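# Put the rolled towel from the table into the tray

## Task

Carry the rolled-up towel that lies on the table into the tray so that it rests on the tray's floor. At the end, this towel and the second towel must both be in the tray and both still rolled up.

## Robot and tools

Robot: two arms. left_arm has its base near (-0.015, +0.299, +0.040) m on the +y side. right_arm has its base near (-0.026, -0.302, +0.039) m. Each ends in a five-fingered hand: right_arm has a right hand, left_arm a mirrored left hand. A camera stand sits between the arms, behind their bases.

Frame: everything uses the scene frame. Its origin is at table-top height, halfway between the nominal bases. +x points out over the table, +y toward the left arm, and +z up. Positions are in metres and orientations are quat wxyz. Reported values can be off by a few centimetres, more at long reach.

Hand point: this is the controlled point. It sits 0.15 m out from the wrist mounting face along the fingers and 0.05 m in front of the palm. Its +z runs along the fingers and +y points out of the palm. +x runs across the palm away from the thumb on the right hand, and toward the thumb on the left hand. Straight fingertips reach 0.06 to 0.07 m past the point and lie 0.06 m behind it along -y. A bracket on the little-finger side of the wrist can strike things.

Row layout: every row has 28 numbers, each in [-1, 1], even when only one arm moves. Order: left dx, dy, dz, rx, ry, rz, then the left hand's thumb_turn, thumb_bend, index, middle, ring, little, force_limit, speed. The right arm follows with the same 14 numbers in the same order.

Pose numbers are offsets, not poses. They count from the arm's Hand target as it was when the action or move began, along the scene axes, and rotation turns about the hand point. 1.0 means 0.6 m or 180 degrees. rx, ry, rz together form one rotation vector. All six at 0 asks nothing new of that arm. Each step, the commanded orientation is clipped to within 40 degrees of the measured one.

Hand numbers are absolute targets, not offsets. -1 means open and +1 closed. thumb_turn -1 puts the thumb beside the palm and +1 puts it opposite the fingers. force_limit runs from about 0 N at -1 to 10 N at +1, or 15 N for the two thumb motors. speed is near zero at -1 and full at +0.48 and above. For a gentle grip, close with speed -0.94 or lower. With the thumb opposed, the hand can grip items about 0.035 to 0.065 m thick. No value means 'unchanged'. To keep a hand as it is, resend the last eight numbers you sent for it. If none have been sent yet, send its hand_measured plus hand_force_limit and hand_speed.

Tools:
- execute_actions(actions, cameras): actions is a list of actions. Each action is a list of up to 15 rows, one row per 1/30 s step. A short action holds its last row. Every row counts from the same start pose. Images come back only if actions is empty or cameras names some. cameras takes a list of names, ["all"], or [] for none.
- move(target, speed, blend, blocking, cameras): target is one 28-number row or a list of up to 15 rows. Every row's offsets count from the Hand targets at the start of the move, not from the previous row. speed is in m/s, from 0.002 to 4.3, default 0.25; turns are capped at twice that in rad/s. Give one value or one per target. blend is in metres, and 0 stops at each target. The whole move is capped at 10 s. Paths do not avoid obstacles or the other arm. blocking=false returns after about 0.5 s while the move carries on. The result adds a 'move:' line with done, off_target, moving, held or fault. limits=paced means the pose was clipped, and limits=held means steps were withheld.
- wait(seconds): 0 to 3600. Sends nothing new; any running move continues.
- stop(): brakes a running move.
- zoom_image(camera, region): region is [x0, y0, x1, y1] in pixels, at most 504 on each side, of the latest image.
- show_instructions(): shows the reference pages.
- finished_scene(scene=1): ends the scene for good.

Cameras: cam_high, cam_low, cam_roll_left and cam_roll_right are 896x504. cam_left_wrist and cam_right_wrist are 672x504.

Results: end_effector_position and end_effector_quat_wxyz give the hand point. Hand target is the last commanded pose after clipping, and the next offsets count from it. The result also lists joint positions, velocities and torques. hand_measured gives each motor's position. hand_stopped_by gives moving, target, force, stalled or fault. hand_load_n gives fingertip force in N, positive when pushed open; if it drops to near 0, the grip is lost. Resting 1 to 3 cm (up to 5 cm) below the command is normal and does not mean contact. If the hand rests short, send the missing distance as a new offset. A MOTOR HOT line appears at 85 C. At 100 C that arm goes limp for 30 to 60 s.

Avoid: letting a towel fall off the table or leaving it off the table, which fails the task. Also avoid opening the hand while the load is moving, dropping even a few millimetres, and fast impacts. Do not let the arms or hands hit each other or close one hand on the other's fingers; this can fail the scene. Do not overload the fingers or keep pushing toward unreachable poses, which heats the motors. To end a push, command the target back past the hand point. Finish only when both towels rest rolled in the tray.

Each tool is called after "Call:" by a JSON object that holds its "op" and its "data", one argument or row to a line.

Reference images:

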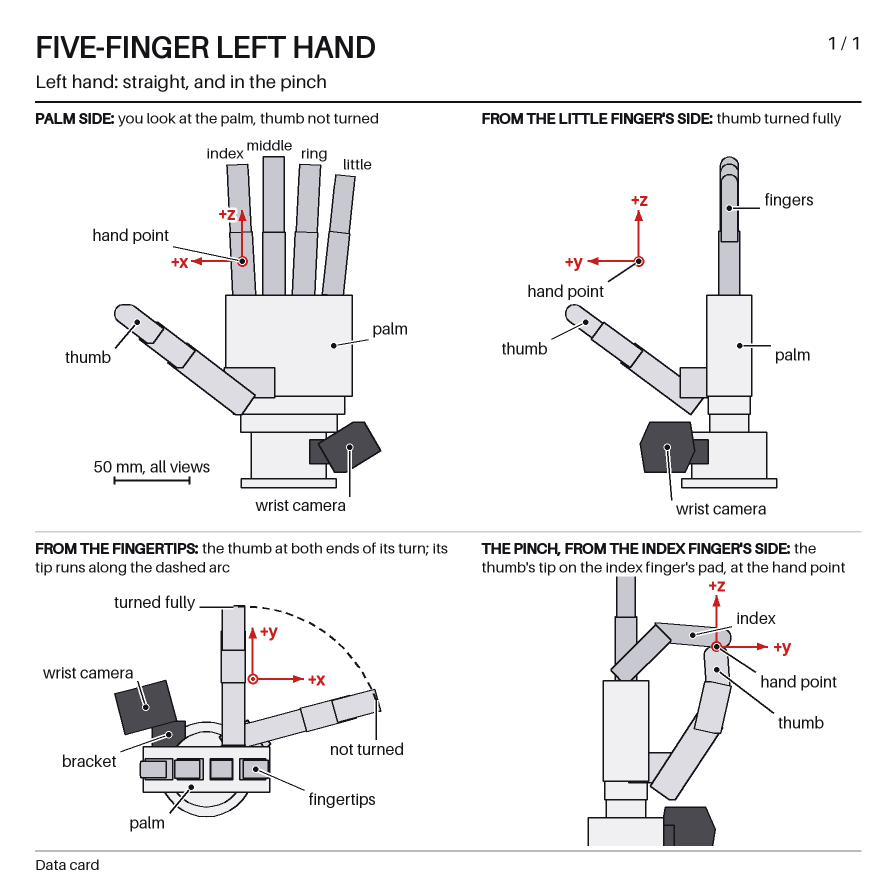

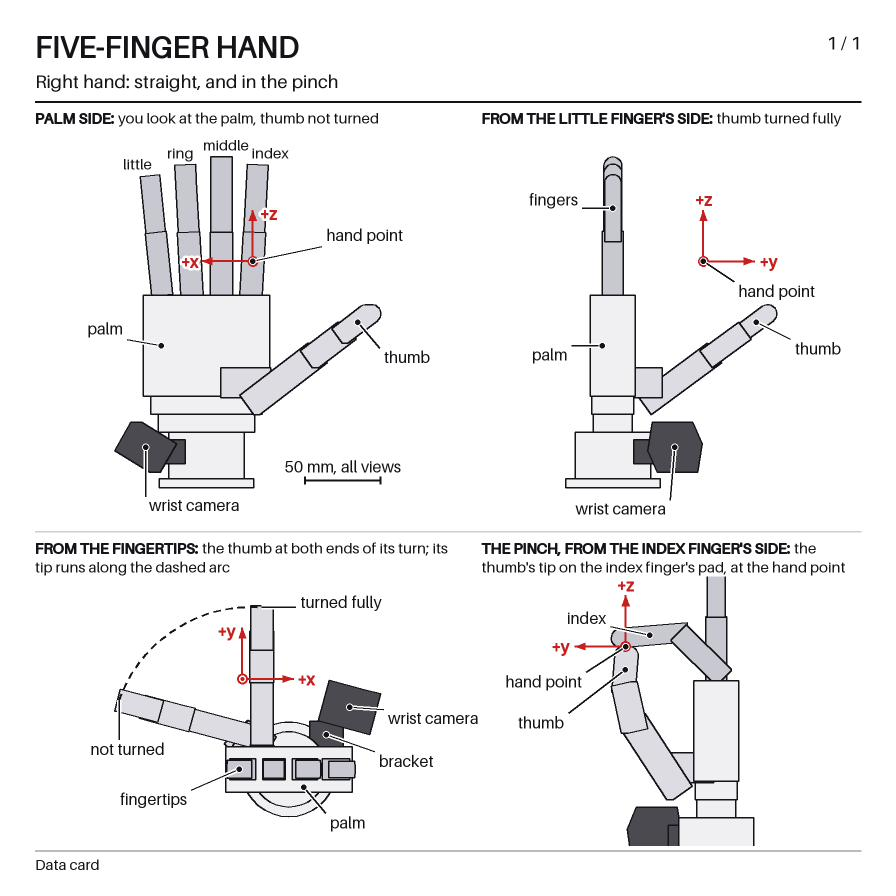

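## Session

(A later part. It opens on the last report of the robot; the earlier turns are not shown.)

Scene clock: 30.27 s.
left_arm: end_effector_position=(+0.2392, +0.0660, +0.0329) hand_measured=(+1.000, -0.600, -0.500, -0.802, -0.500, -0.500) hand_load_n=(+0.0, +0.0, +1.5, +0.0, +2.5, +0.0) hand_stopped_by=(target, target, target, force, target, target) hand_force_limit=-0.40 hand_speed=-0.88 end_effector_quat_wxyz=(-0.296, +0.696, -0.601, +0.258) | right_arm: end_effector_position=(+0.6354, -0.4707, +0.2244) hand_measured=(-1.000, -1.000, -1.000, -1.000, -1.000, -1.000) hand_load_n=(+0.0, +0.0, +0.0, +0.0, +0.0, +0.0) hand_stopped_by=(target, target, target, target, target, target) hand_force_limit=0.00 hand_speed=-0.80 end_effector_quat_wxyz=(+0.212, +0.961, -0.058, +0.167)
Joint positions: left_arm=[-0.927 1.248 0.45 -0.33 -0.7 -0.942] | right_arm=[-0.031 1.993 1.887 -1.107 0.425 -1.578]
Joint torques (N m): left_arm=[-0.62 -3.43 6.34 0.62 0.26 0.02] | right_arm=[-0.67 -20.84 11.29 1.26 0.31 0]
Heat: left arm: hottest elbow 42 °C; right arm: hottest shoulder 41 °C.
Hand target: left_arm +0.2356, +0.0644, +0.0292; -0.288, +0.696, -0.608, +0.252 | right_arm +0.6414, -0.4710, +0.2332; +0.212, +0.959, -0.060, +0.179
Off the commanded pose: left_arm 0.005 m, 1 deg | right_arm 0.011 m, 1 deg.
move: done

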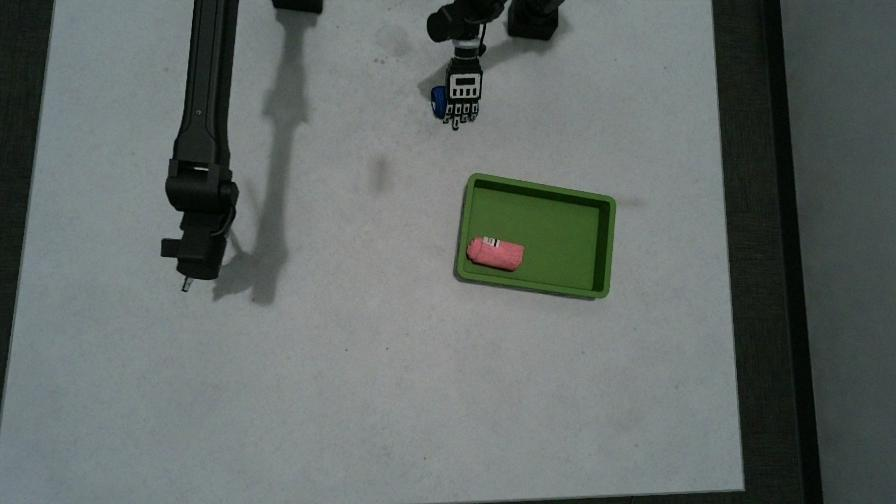

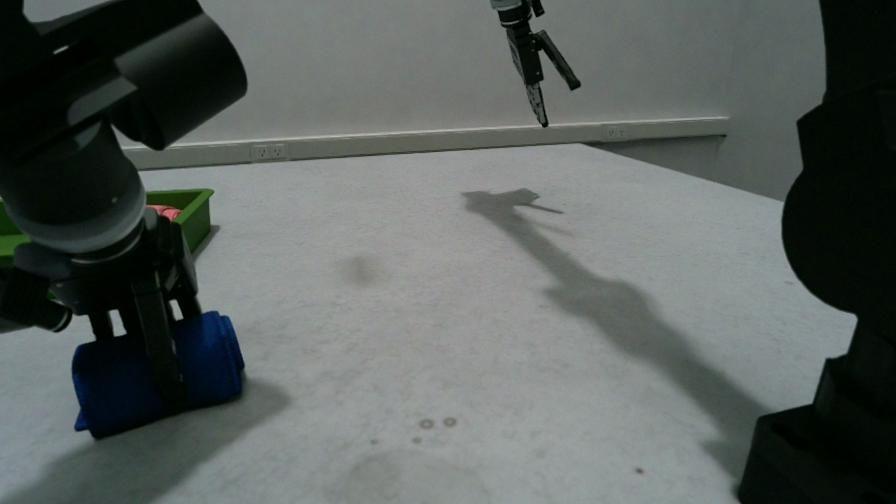

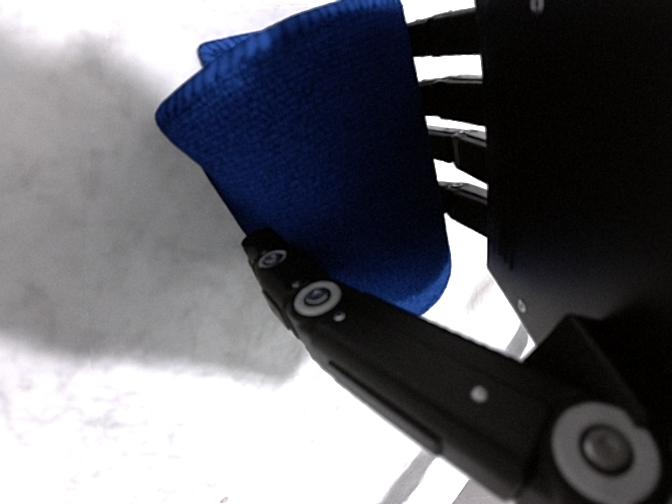

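Call:
{"op": "move", "data": {
  "target": [
    [0,0,0.015,0,0,0, 1,-0.6,-0.5,-0.5,-0.5,-0.5,-0.4,-0.88, 0,0,0,0,0,0,-1,-1,-1,-1,-1,-1,0,-0.8],
    [0,0,0.015,0,0,0, 1,-0.4,-0.4,-0.45,-0.4,-0.4,-0.4,-0.88, 0,0,0,0,0,0,-1,-1,-1,-1,-1,-1,0,-0.8]
  ],
  "speed": 0.05,
  "cameras": ["cam_high","cam_low","cam_left_wrist"]
}}

Call:
{"op": "zoom_image", "data": {
  "camera": "cam_high",
  "region": [400, 40, 520, 140]
}}

Call:
{"op": "zoom_image", "data": {
  "camera": "cam_low",
  "region": [0, 100, 400, 504]
}}

Scene clock: 32.63 s.
left_arm: end_effector_position=(+0.2357, +0.0675, +0.0355) hand_measured=(+1.000, -0.400, -0.400, -0.670, -0.400, -0.400) hand_load_n=(+0.0, +0.5, +0.0, +2.5, +0.0, +0.0) hand_stopped_by=(target, target, target, force, target, target) hand_force_limit=-0.40 hand_speed=-0.88 end_effector_quat_wxyz=(-0.292, +0.696, -0.604, +0.255) | right_arm: end_effector_position=(+0.6354, -0.4707, +0.2244) hand_measured=(-1.000, -1.000, -1.000, -1.000, -1.000, -1.000) hand_load_n=(+0.5, +0.0, +0.0, +0.0, +0.0, +0.0) hand_stopped_by=(target, target, target, target, target, target) hand_force_limit=0.00 hand_speed=-0.80 end_effector_quat_wxyz=(+0.212, +0.961, -0.058, +0.167)
Joint positions: left_arm=[-0.927 1.23 0.45 -0.354 -0.69 -0.942] | right_arm=[-0.031 1.993 1.887 -1.107 0.425 -1.578]
Joint torques (N m): left_arm=[-0.5 -4.07 7.46 0.1 -0.11 0.05] | right_arm=[-0.79 -21.01 11.32 1.18 0.33 -0.01]
Heat: left arm: hottest elbow 42 °C; right arm: hottest shoulder 41 °C.
Hand target: left_arm +0.2357, +0.0644, +0.0383; -0.288, +0.696, -0.607, +0.252 | right_arm +0.6414, -0.4710, +0.2332; +0.212, +0.959, -0.060, +0.179
Off the commanded pose: left_arm 0.004 m, 1 deg | right_arm 0.011 m, 1 deg.
move: done

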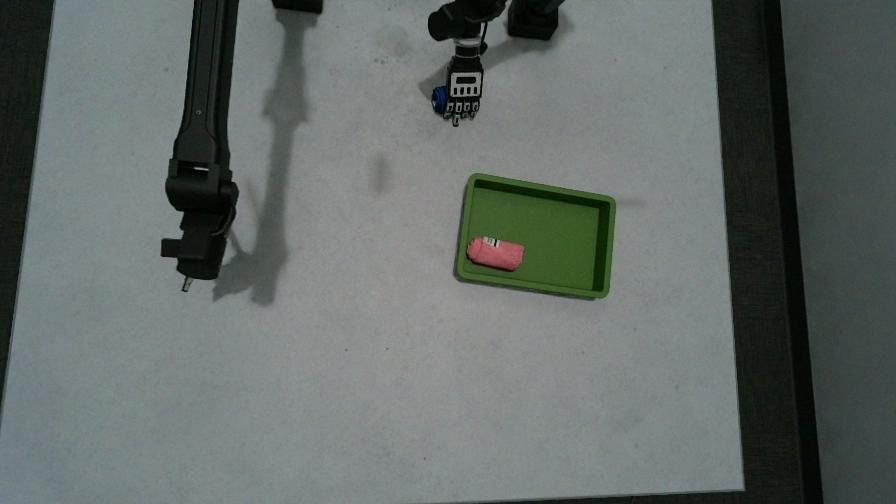

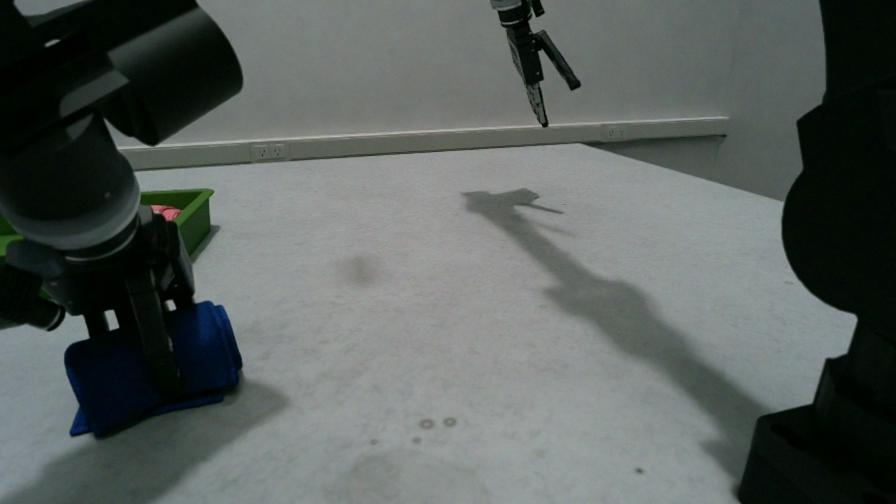

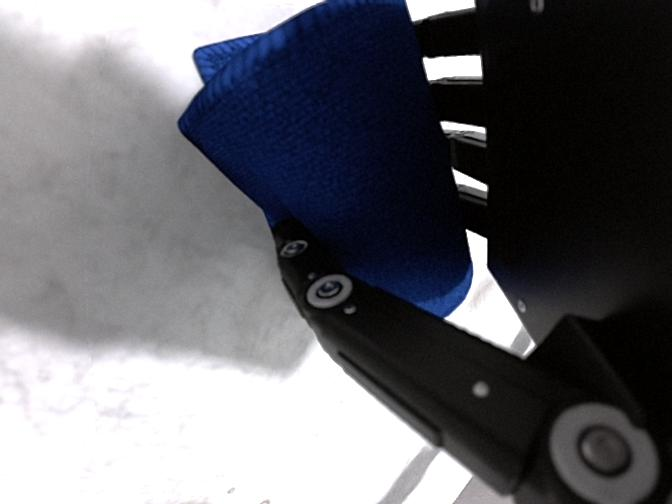

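Scaled by 4.200 from the camera's image (finer frame: 1280x720).

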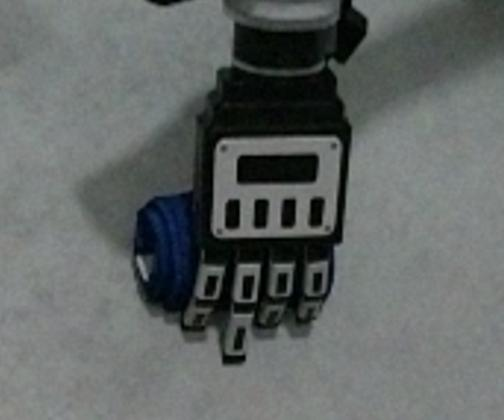

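Scaled by 1.248 from the camera's image (finer frame: 1280x720).

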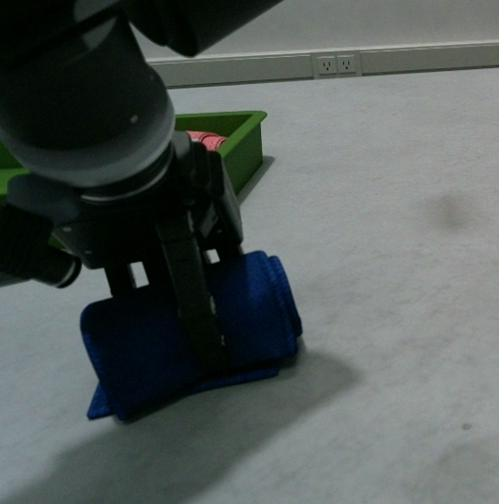

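Call:
{"op": "move", "data": {
  "target": [
    [0,0,0.013,0,0,0, 1,-0.4,-0.4,-0.45,-0.4,-0.4,-0.4,-0.88, 0,0,0,0,0,0,-1,-1,-1,-1,-1,-1,0,-0.8],
    [0,0,0.013,0,0,0, 1,-0.2,-0.3,-0.4,-0.3,-0.3,-0.2,-0.88, 0,0,0,0,0,0,-1,-1,-1,-1,-1,-1,0,-0.8]
  ],
  "speed": 0.05,
  "cameras": ["cam_high","cam_low","cam_left_wrist"]
}}

Call:
{"op": "zoom_image", "data": {
  "camera": "cam_high",
  "region": [400, 40, 520, 140]
}}

Call:
{"op": "zoom_image", "data": {
  "camera": "cam_low",
  "region": [0, 100, 400, 504]
}}

Scene clock: 35.50 s.
left_arm: end_effector_position=(+0.2338, +0.0693, +0.0406) hand_measured=(+1.000, -0.200, -0.300, -0.400, -0.300, -0.300) hand_load_n=(+0.0, +0.0, +0.0, +1.5, +0.0, +0.0) hand_stopped_by=(target, target, target, target, target, target) hand_force_limit=-0.20 hand_speed=-0.88 end_effector_quat_wxyz=(-0.292, +0.696, -0.606, +0.251) | right_arm: end_effector_position=(+0.6354, -0.4707, +0.2244) hand_measured=(-1.000, -1.000, -1.000, -1.000, -1.000, -1.000) hand_load_n=(+0.0, +0.0, +0.0, +0.0, +0.0, +0.0) hand_stopped_by=(target, target, target, target, target, target) hand_force_limit=0.00 hand_speed=-0.80 end_effector_quat_wxyz=(+0.212, +0.961, -0.058, +0.167)
Joint positions: left_arm=[-0.927 1.209 0.457 -0.391 -0.687 -0.942] | right_arm=[-0.031 1.993 1.887 -1.107 0.425 -1.578]
Joint torques (N m): left_arm=[-0.26 -4.13 7.9 0.24 -0.22 0.05] | right_arm=[-0.5 -21.13 11.22 1.2 0.34 0]
Heat: left arm: hottest elbow 42 °C; right arm: hottest shoulder 41 °C.
Hand target: left_arm +0.2356, +0.0645, +0.0459; -0.288, +0.696, -0.607, +0.251 | right_arm +0.6414, -0.4710, +0.2332; +0.212, +0.959, -0.060, +0.179
Off the commanded pose: left_arm 0.008 m, 1 deg | right_arm 0.011 m, 1 deg.
move: done; target 2's new numbers were sent with left_arm's hand 0.012 m and 1 deg from that target

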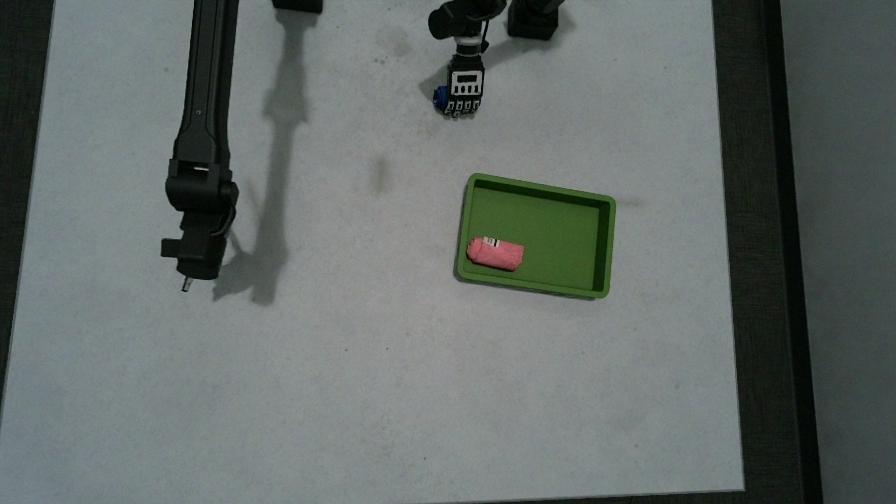

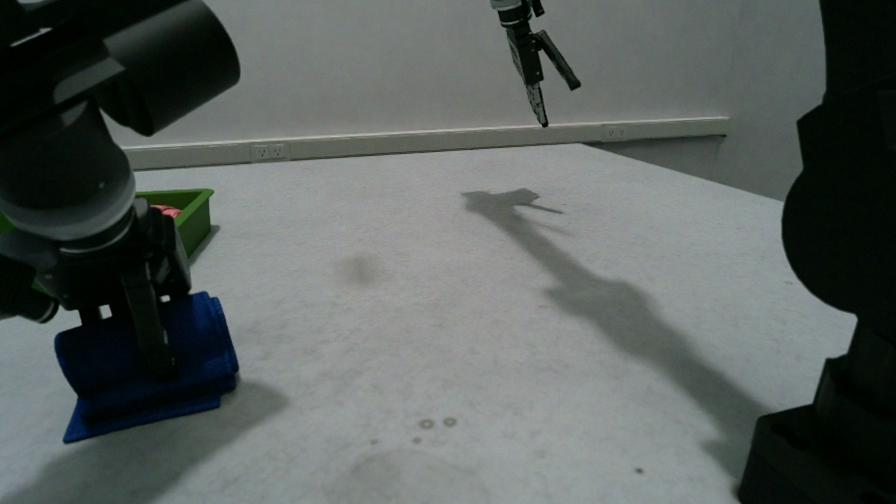

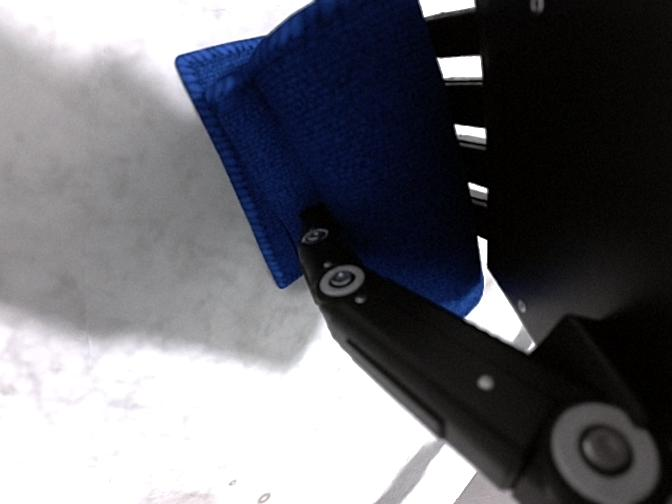

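Scaled by 4.200 from the camera's image (finer frame: 1280x720).

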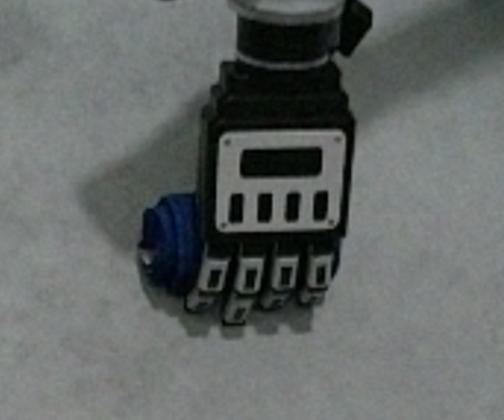

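Scaled by 1.248 from the camera's image (finer frame: 1280x720).

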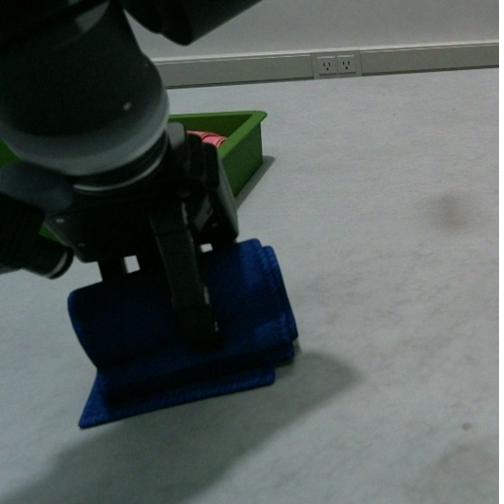

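Call:
{"op": "move", "data": {
  "target": [
    [0,0,-0.018,0,0,0, 1,-0.2,-0.3,-0.4,-0.3,-0.3,-0.2,-0.88, 0,0,0,0,0,0,-1,-1,-1,-1,-1,-1,0,-0.8],
    [0,0,-0.018,0,0,0, 1,-1,-0.85,-0.85,-0.85,-0.85,-0.2,-0.85, 0,0,0,0,0,0,-1,-1,-1,-1,-1,-1,0,-0.8]
  ],
  "speed": 0.05,
  "cameras": ["cam_high","cam_low","cam_left_wrist"]
}}

Call:
{"op": "zoom_image", "data": {
  "camera": "cam_high",
  "region": [400, 40, 520, 140]
}}

Call:
{"op": "zoom_image", "data": {
  "camera": "cam_low",
  "region": [0, 100, 400, 504]
}}

Scene clock: 41.87 s.
left_arm: end_effector_position=(+0.2335, +0.0676, +0.0361) hand_measured=(+1.000, -1.000, -0.850, -0.850, -0.850, -0.850) hand_load_n=(+0.0, +0.0, +0.0, +0.0, +0.0, -0.5) hand_stopped_by=(target, target, target, target, target, target) hand_force_limit=-0.20 hand_speed=-0.85 end_effector_quat_wxyz=(-0.289, +0.696, -0.608, +0.249) | right_arm: end_effector_position=(+0.6354, -0.4707, +0.2244) hand_measured=(-1.000, -1.000, -1.000, -1.000, -1.000, -1.000) hand_load_n=(-0.5, -0.5, +0.0, +0.0, +0.0, +0.0) hand_stopped_by=(target, target, target, target, target, target) hand_force_limit=0.00 hand_speed=-0.80 end_effector_quat_wxyz=(+0.212, +0.961, -0.058, +0.167)
Joint positions: left_arm=[-0.927 1.227 0.457 -0.377 -0.681 -0.942] | right_arm=[-0.031 1.993 1.887 -1.107 0.425 -1.578]
Joint torques (N m): left_arm=[-0.73 -3.37 6.57 1.39 -0.46 0.08] | right_arm=[-0.73 -20.95 11.25 1.21 0.34 0.01]
Heat: left arm: hottest elbow 42 °C; right arm: hottest shoulder 41 °C.
Hand target: left_arm +0.2356, +0.0645, +0.0352; -0.288, +0.696, -0.608, +0.252 | right_arm +0.6414, -0.4710, +0.2332; +0.212, +0.959, -0.060, +0.179
Off the commanded pose: left_arm 0.004 m, 0 deg | right_arm 0.011 m, 1 deg.
move: done

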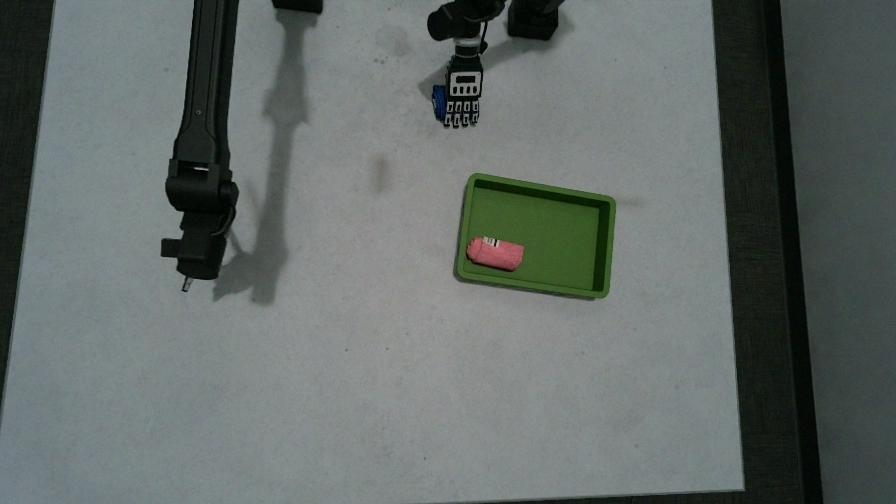

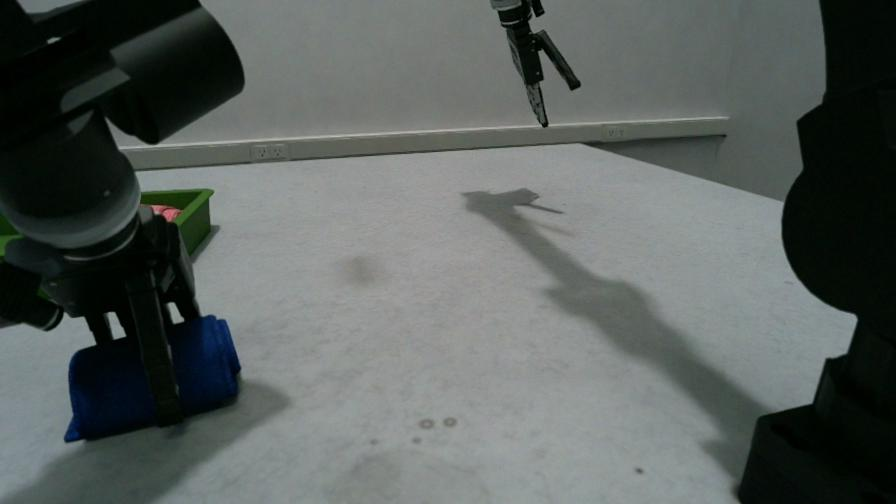

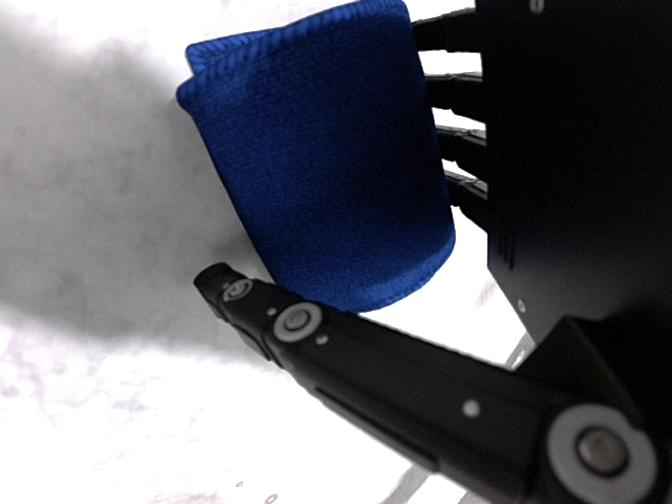

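Scaled by 4.200 from the camera's image (finer frame: 1280x720).

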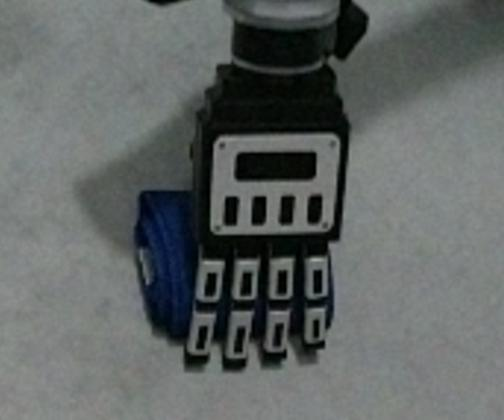

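Scaled by 1.248 from the camera's image (finer frame: 1280x720).

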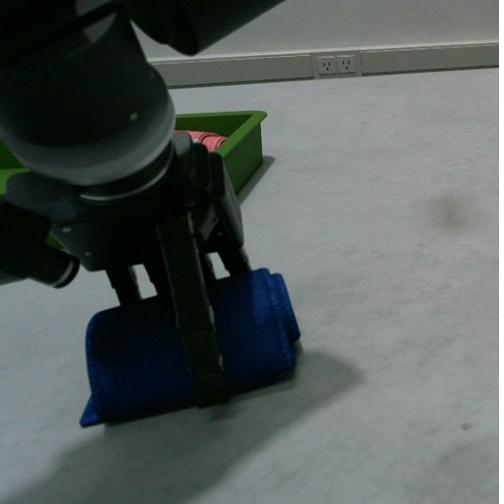

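Call:
{"op": "move", "data": {
  "target": [0,0,0,0.0076,-0.055,0, 1,-1,-0.85,-0.85,-0.85,-0.85,-0.2,-0.85, 0,0,0,0,0,0,-1,-1,-1,-1,-1,-1,0,-0.8],
  "speed": 0.1,
  "cameras": ["cam_high","cam_low","cam_left_wrist"]
}}

Call:
{"op": "zoom_image", "data": {
  "camera": "cam_low",
  "region": [0, 200, 300, 504]
}}

Scene clock: 43.73 s.
left_arm: end_effector_position=(+0.2352, +0.0701, +0.0352) hand_measured=(+1.000, -1.000, -0.850, -0.850, -0.850, -0.850) hand_load_n=(+0.0, +0.0, +0.0, +0.0, +0.0, +0.0) hand_stopped_by=(target, target, target, target, target, target) hand_force_limit=-0.20 hand_speed=-0.85 end_effector_quat_wxyz=(-0.350, +0.667, -0.587, +0.296) | right_arm: end_effector_position=(+0.6354, -0.4707, +0.2244) hand_measured=(-1.000, -1.000, -1.000, -1.000, -1.000, -1.000) hand_load_n=(+0.0, +0.0, +0.5, +0.0, +0.0, +0.0) hand_stopped_by=(target, target, target, target, target, target) hand_force_limit=0.00 hand_speed=-0.80 end_effector_quat_wxyz=(+0.212, +0.961, -0.058, +0.167)
Joint positions: left_arm=[-1.02 1.248 0.395 -0.247 -0.861 -0.959] | right_arm=[-0.031 1.993 1.887 -1.107 0.425 -1.578]
Joint torques (N m): left_arm=[-1.38 -2.9 5.98 1.48 -0.84 -0.11] | right_arm=[-0.67 -20.84 11.29 1.16 0.34 -0.01]
Heat: left arm: hottest elbow 42 °C; right arm: hottest shoulder 42 °C.
Hand target: left_arm +0.2357, +0.0645, +0.0352; -0.347, +0.669, -0.583, +0.303 | right_arm +0.6414, -0.4710, +0.2332; +0.212, +0.959, -0.060, +0.179
Off the commanded pose: left_arm 0.006 m, 1 deg | right_arm 0.011 m, 1 deg.
move: done

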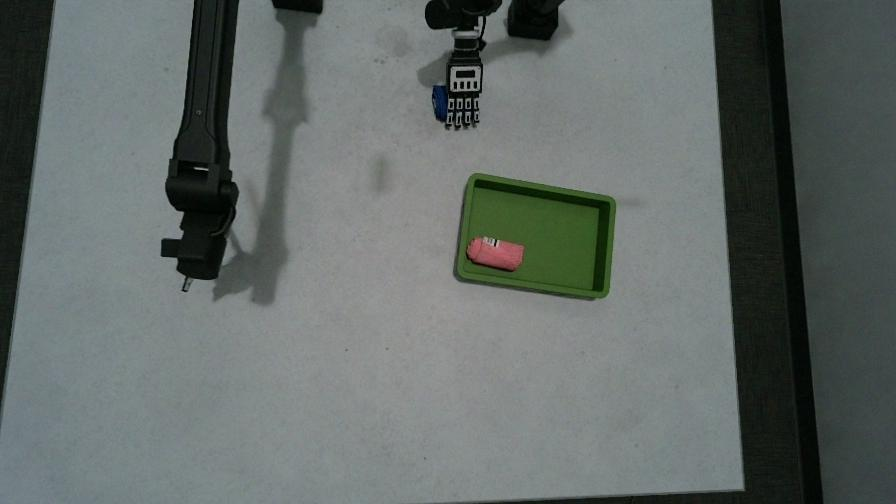

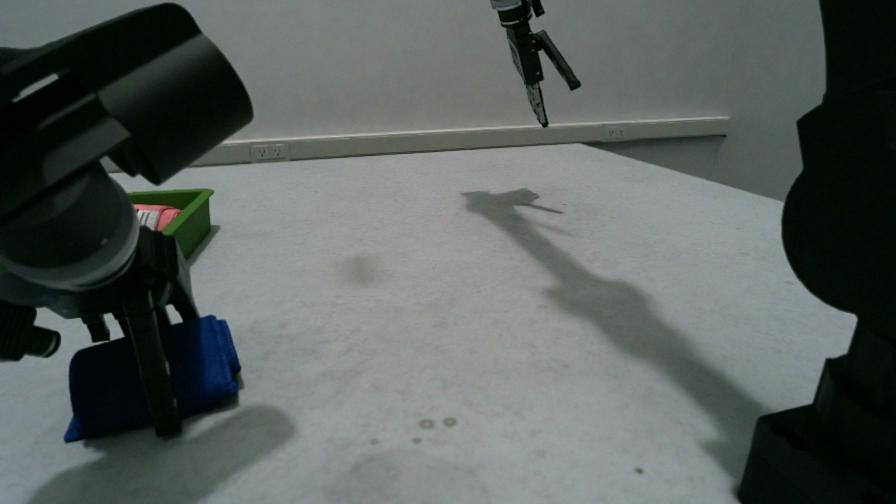

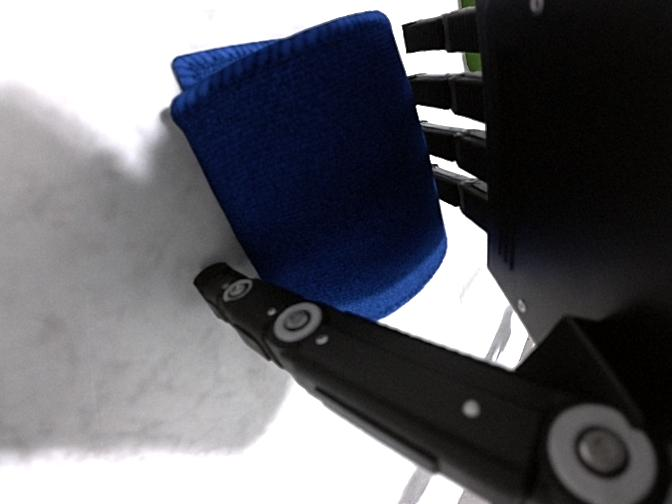

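Scaled by 1.658 from the camera's image (finer frame: 1280x720).

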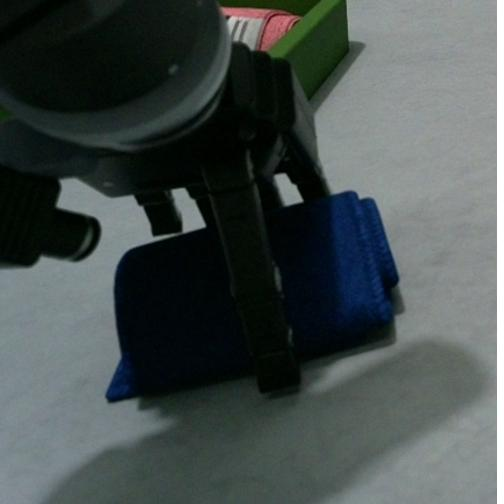

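Call:
{"op": "move", "data": {
  "target": [
    [0,0,-0.008,0,0,0, 1,-1,-0.85,-0.85,-0.85,-0.85,-0.2,-0.85, 0,0,0,0,0,0,-1,-1,-1,-1,-1,-1,0,-0.8],
    [0,0,-0.008,0,0,0, 1,-0.65,-0.7,-0.75,-0.7,-0.7,-0.2,-0.88, 0,0,0,0,0,0,-1,-1,-1,-1,-1,-1,0,-0.8]
  ],
  "speed": 0.05,
  "cameras": ["cam_high","cam_low","cam_left_wrist"]
}}

Call:
{"op": "zoom_image", "data": {
  "camera": "cam_low",
  "region": [0, 200, 300, 504]
}}

Scene clock: 47.00 s.
left_arm: end_effector_position=(+0.2352, +0.0702, +0.0300) hand_measured=(+1.000, -0.650, -0.700, -0.750, -0.700, -0.700) hand_load_n=(+0.0, +0.0, +0.0, -0.5, +0.0, +0.0) hand_stopped_by=(target, target, target, target, target, target) hand_force_limit=-0.20 hand_speed=-0.88 end_effector_quat_wxyz=(-0.350, +0.668, -0.587, +0.295) | right_arm: end_effector_position=(+0.6354, -0.4707, +0.2244) hand_measured=(-1.000, -1.000, -1.000, -1.000, -1.000, -1.000) hand_load_n=(+0.0, +0.0, +0.0, +0.0, +0.0, +0.0) hand_stopped_by=(target, target, target, target, target, target) hand_force_limit=0.00 hand_speed=-0.80 end_effector_quat_wxyz=(+0.212, +0.961, -0.058, +0.167)
Joint positions: left_arm=[-1.02 1.267 0.39 -0.223 -0.861 -0.96] | right_arm=[-0.031 1.993 1.887 -1.107 0.425 -1.578]
Joint torques (N m): left_arm=[-1.32 -3.25 5.83 1.42 -0.81 -0.11] | right_arm=[-0.67 -20.84 11.29 1.21 0.35 -0.02]
Heat: left arm: hottest elbow 42 °C; right arm: hottest shoulder 42 °C.
Hand target: left_arm +0.2356, +0.0644, +0.0304; -0.347, +0.669, -0.583, +0.303 | right_arm +0.6414, -0.4710, +0.2332; +0.212, +0.959, -0.060, +0.179
Off the commanded pose: left_arm 0.006 m, 1 deg | right_arm 0.011 m, 1 deg.
move: done

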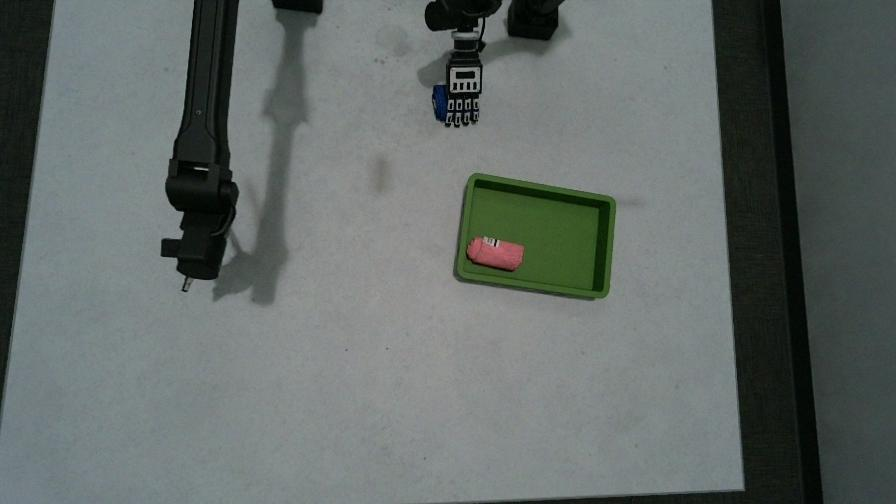

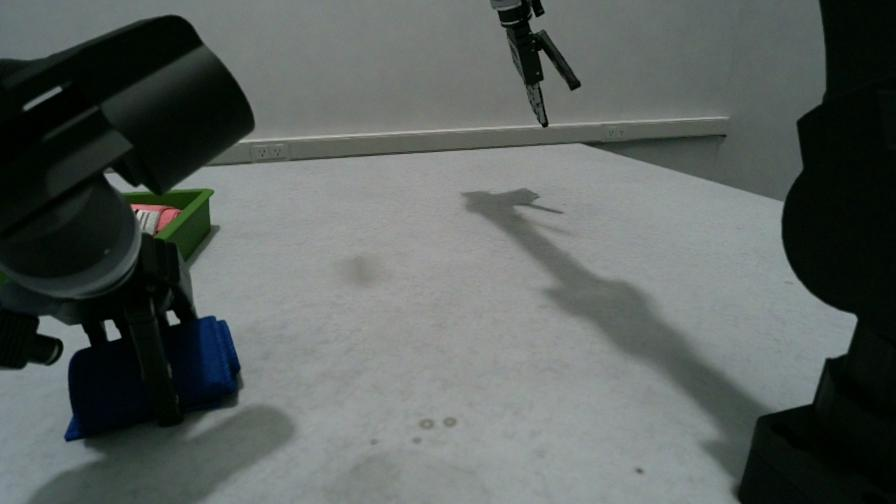

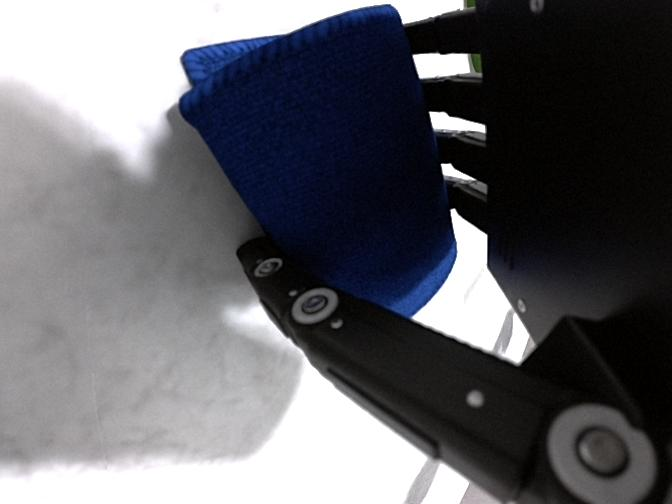

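Scaled by 1.658 from the camera's image (finer frame: 1280x720).

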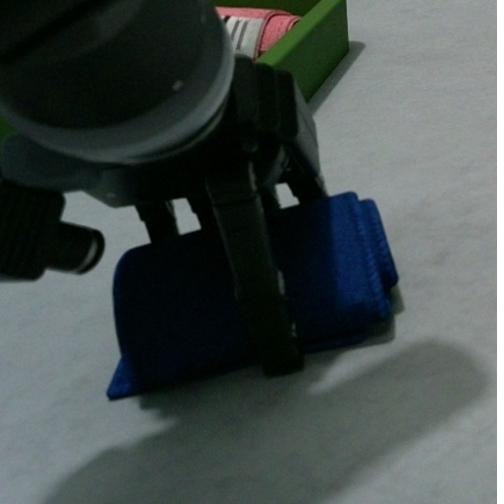

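Call:
{"op": "move", "data": {
  "target": [
    [0,0,-0.007,0,0,0, 1,-0.45,-0.5,-0.6,-0.5,-0.5,-0.2,-0.88, 0,0,0,0,0,0,-1,-1,-1,-1,-1,-1,0,-0.8],
    [0,0,-0.003,0,0,0, 1,-0.3,-0.3,-0.45,-0.3,-0.35,-0.2,-0.88, 0,0,0,0,0,0,-1,-1,-1,-1,-1,-1,0,-0.8]
  ],
  "speed": 0.05,
  "cameras": ["cam_high","cam_low","cam_left_wrist"]
}}

Call:
{"op": "zoom_image", "data": {
  "camera": "cam_low",
  "region": [0, 200, 300, 504]
}}

Scene clock: 50.27 s.
left_arm: end_effector_position=(+0.2401, +0.0698, +0.0308) hand_measured=(+1.000, -0.300, -0.300, -0.452, -0.300, -0.350) hand_load_n=(+0.0, +0.5, +0.5, +3.0, +0.0, +0.0) hand_stopped_by=(target, target, target, target, target, target) hand_force_limit=-0.20 hand_speed=-0.88 end_effector_quat_wxyz=(-0.357, +0.669, -0.577, +0.303) | right_arm: end_effector_position=(+0.6354, -0.4707, +0.2244) hand_measured=(-1.000, -1.000, -1.000, -1.000, -1.000, -1.000) hand_load_n=(+0.0, +0.0, +0.0, +0.0, +0.0, +0.0) hand_stopped_by=(target, target, target, target, target, target) hand_force_limit=0.00 hand_speed=-0.80 end_effector_quat_wxyz=(+0.212, +0.961, -0.058, +0.167)
Joint positions: left_arm=[-1.02 1.279 0.388 -0.195 -0.884 -0.965] | right_arm=[-0.031 1.993 1.887 -1.107 0.425 -1.578]
Joint torques (N m): left_arm=[-1.38 -3.9 5.86 0.75 -0.01 -0.03] | right_arm=[-0.62 -20.89 11.18 1.2 0.35 -0.02]
Heat: left arm: hottest elbow 42 °C; right arm: hottest shoulder 42 °C.
Hand target: left_arm +0.2357, +0.0644, +0.0287; -0.347, +0.669, -0.583, +0.304 | right_arm +0.6414, -0.4710, +0.2332; +0.212, +0.959, -0.060, +0.179
Off the commanded pose: left_arm 0.007 m, 1 deg | right_arm 0.011 m, 1 deg.
move: done

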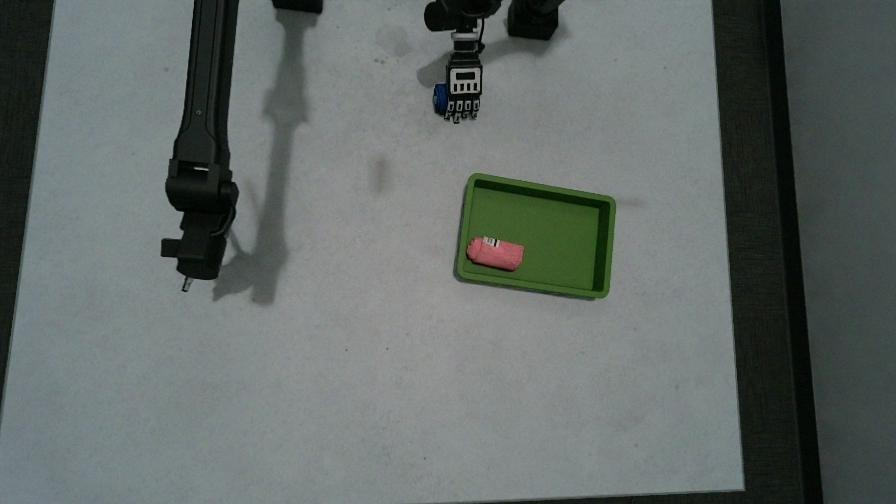

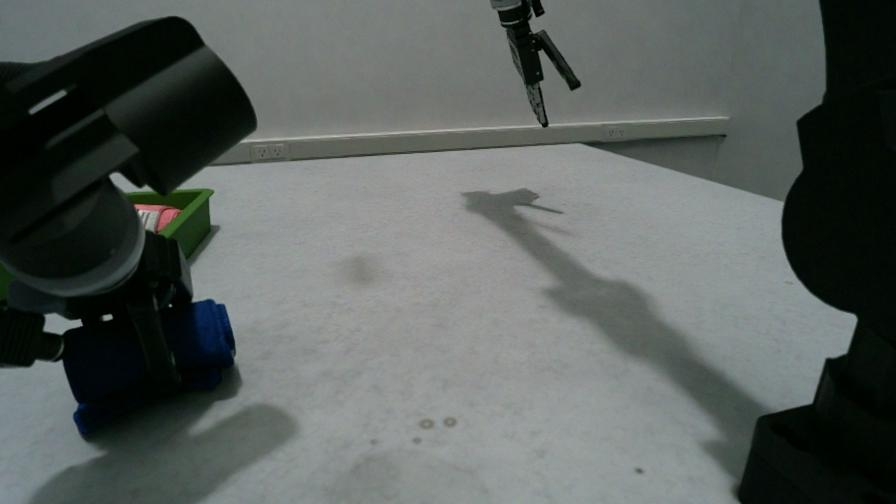

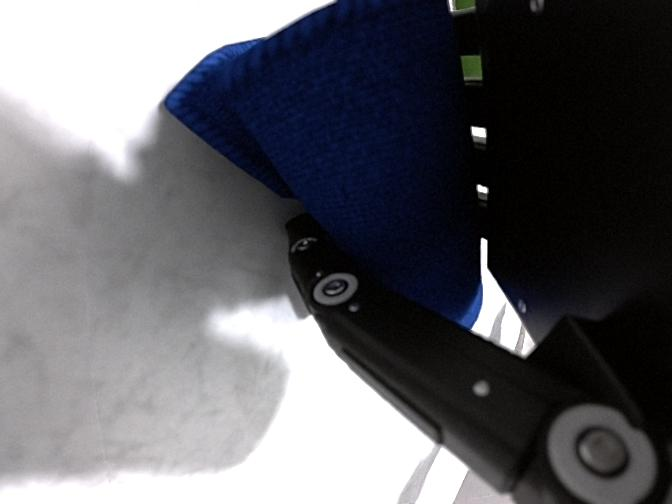

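Scaled by 1.658 from the camera's image (finer frame: 1280x720).

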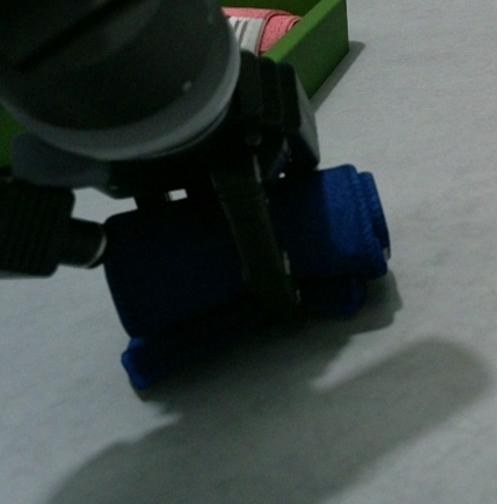

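Call:
{"op": "move", "data": {
  "target": [
    [0,0,0.005,0,0,0, 1,-0.15,-0.15,-0.3,-0.15,-0.25,-0.1,-0.88, 0,0,0,0,0,0,-1,-1,-1,-1,-1,-1,0,-0.8],
    [0,0,0.015,0,0,0, 1,-0.05,-0.05,-0.2,-0.05,-0.15,-0.1,-0.88, 0,0,0,0,0,0,-1,-1,-1,-1,-1,-1,0,-0.8]
  ],
  "speed": 0.05,
  "cameras": ["cam_high","cam_low","cam_left_wrist"]
}}

Call:
{"op": "zoom_image", "data": {
  "camera": "cam_low",
  "region": [0, 200, 300, 504]
}}

Scene clock: 53.00 s.
left_arm: end_effector_position=(+0.2379, +0.0709, +0.0350) hand_measured=(+1.000, -0.052, -0.050, -0.200, -0.050, -0.150) hand_load_n=(+0.0, +1.5, +2.0, +1.0, +0.5, +0.0) hand_stopped_by=(target, target, target, target, target, target) hand_force_limit=-0.10 hand_speed=-0.88 end_effector_quat_wxyz=(-0.354, +0.669, -0.579, +0.302) | right_arm: end_effector_position=(+0.6354, -0.4707, +0.2244) hand_measured=(-1.000, -1.000, -1.000, -1.000, -1.000, -1.000) hand_load_n=(+0.0, +0.0, +0.0, +0.0, +0.0, +0.0) hand_stopped_by=(target, target, target, target, target, target) hand_force_limit=0.00 hand_speed=-0.80 end_effector_quat_wxyz=(+0.212, +0.961, -0.058, +0.167)
Joint positions: left_arm=[-1.02 1.254 0.388 -0.222 -0.877 -0.966] | right_arm=[-0.031 1.993 1.887 -1.107 0.425 -1.578]
Joint torques (N m): left_arm=[-1.79 -4.13 6.8 0.24 -0.25 -0.06] | right_arm=[-0.67 -20.95 11.29 1.28 0.34 0]
Heat: left arm: hottest elbow 42 °C; right arm: hottest shoulder 42 °C.
Hand target: left_arm +0.2357, +0.0644, +0.0377; -0.347, +0.669, -0.583, +0.304 | right_arm +0.6414, -0.4710, +0.2332; +0.212, +0.959, -0.060, +0.179
Off the commanded pose: left_arm 0.007 m, 1 deg | right_arm 0.011 m, 1 deg.
move: done

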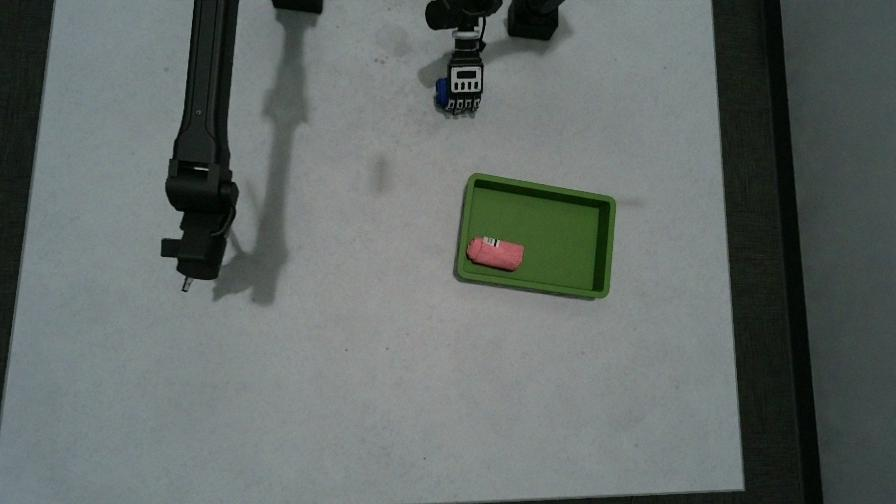

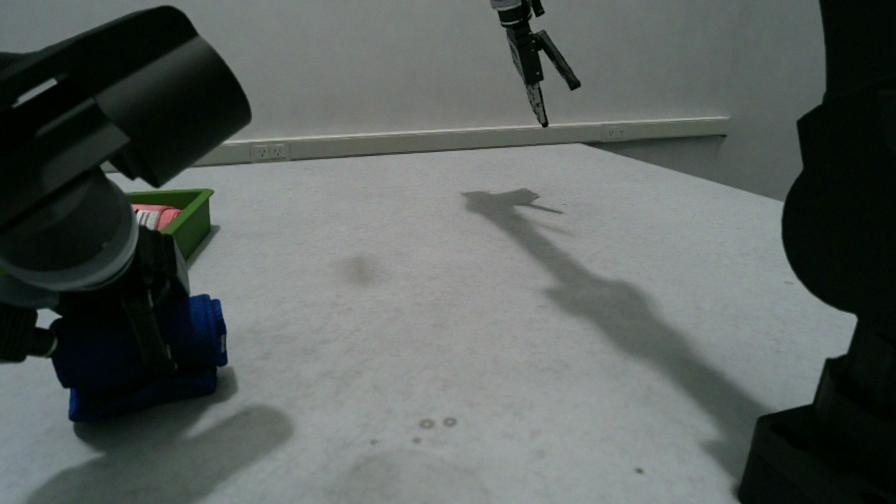

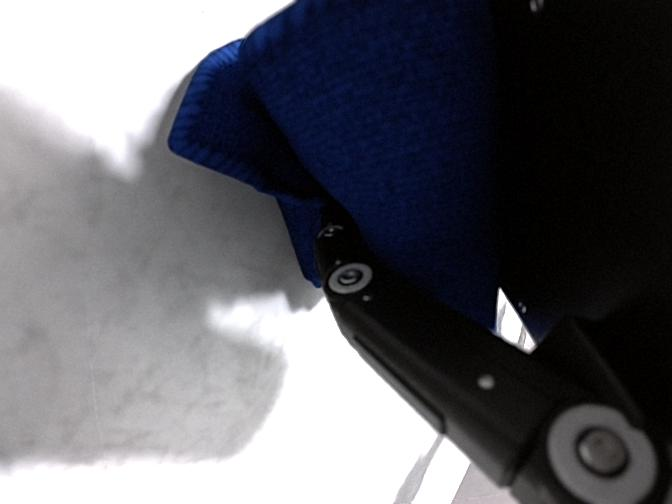

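Scaled by 1.658 from the camera's image (finer frame: 1280x720).

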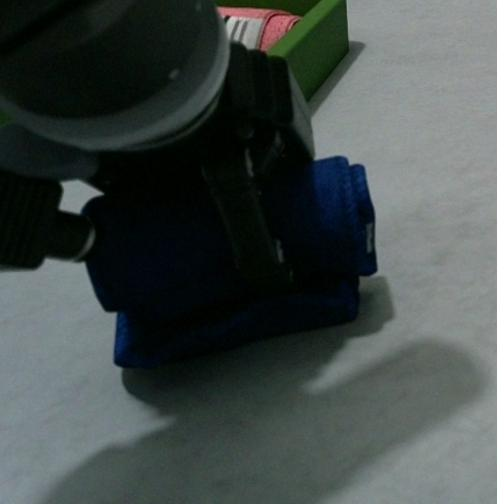

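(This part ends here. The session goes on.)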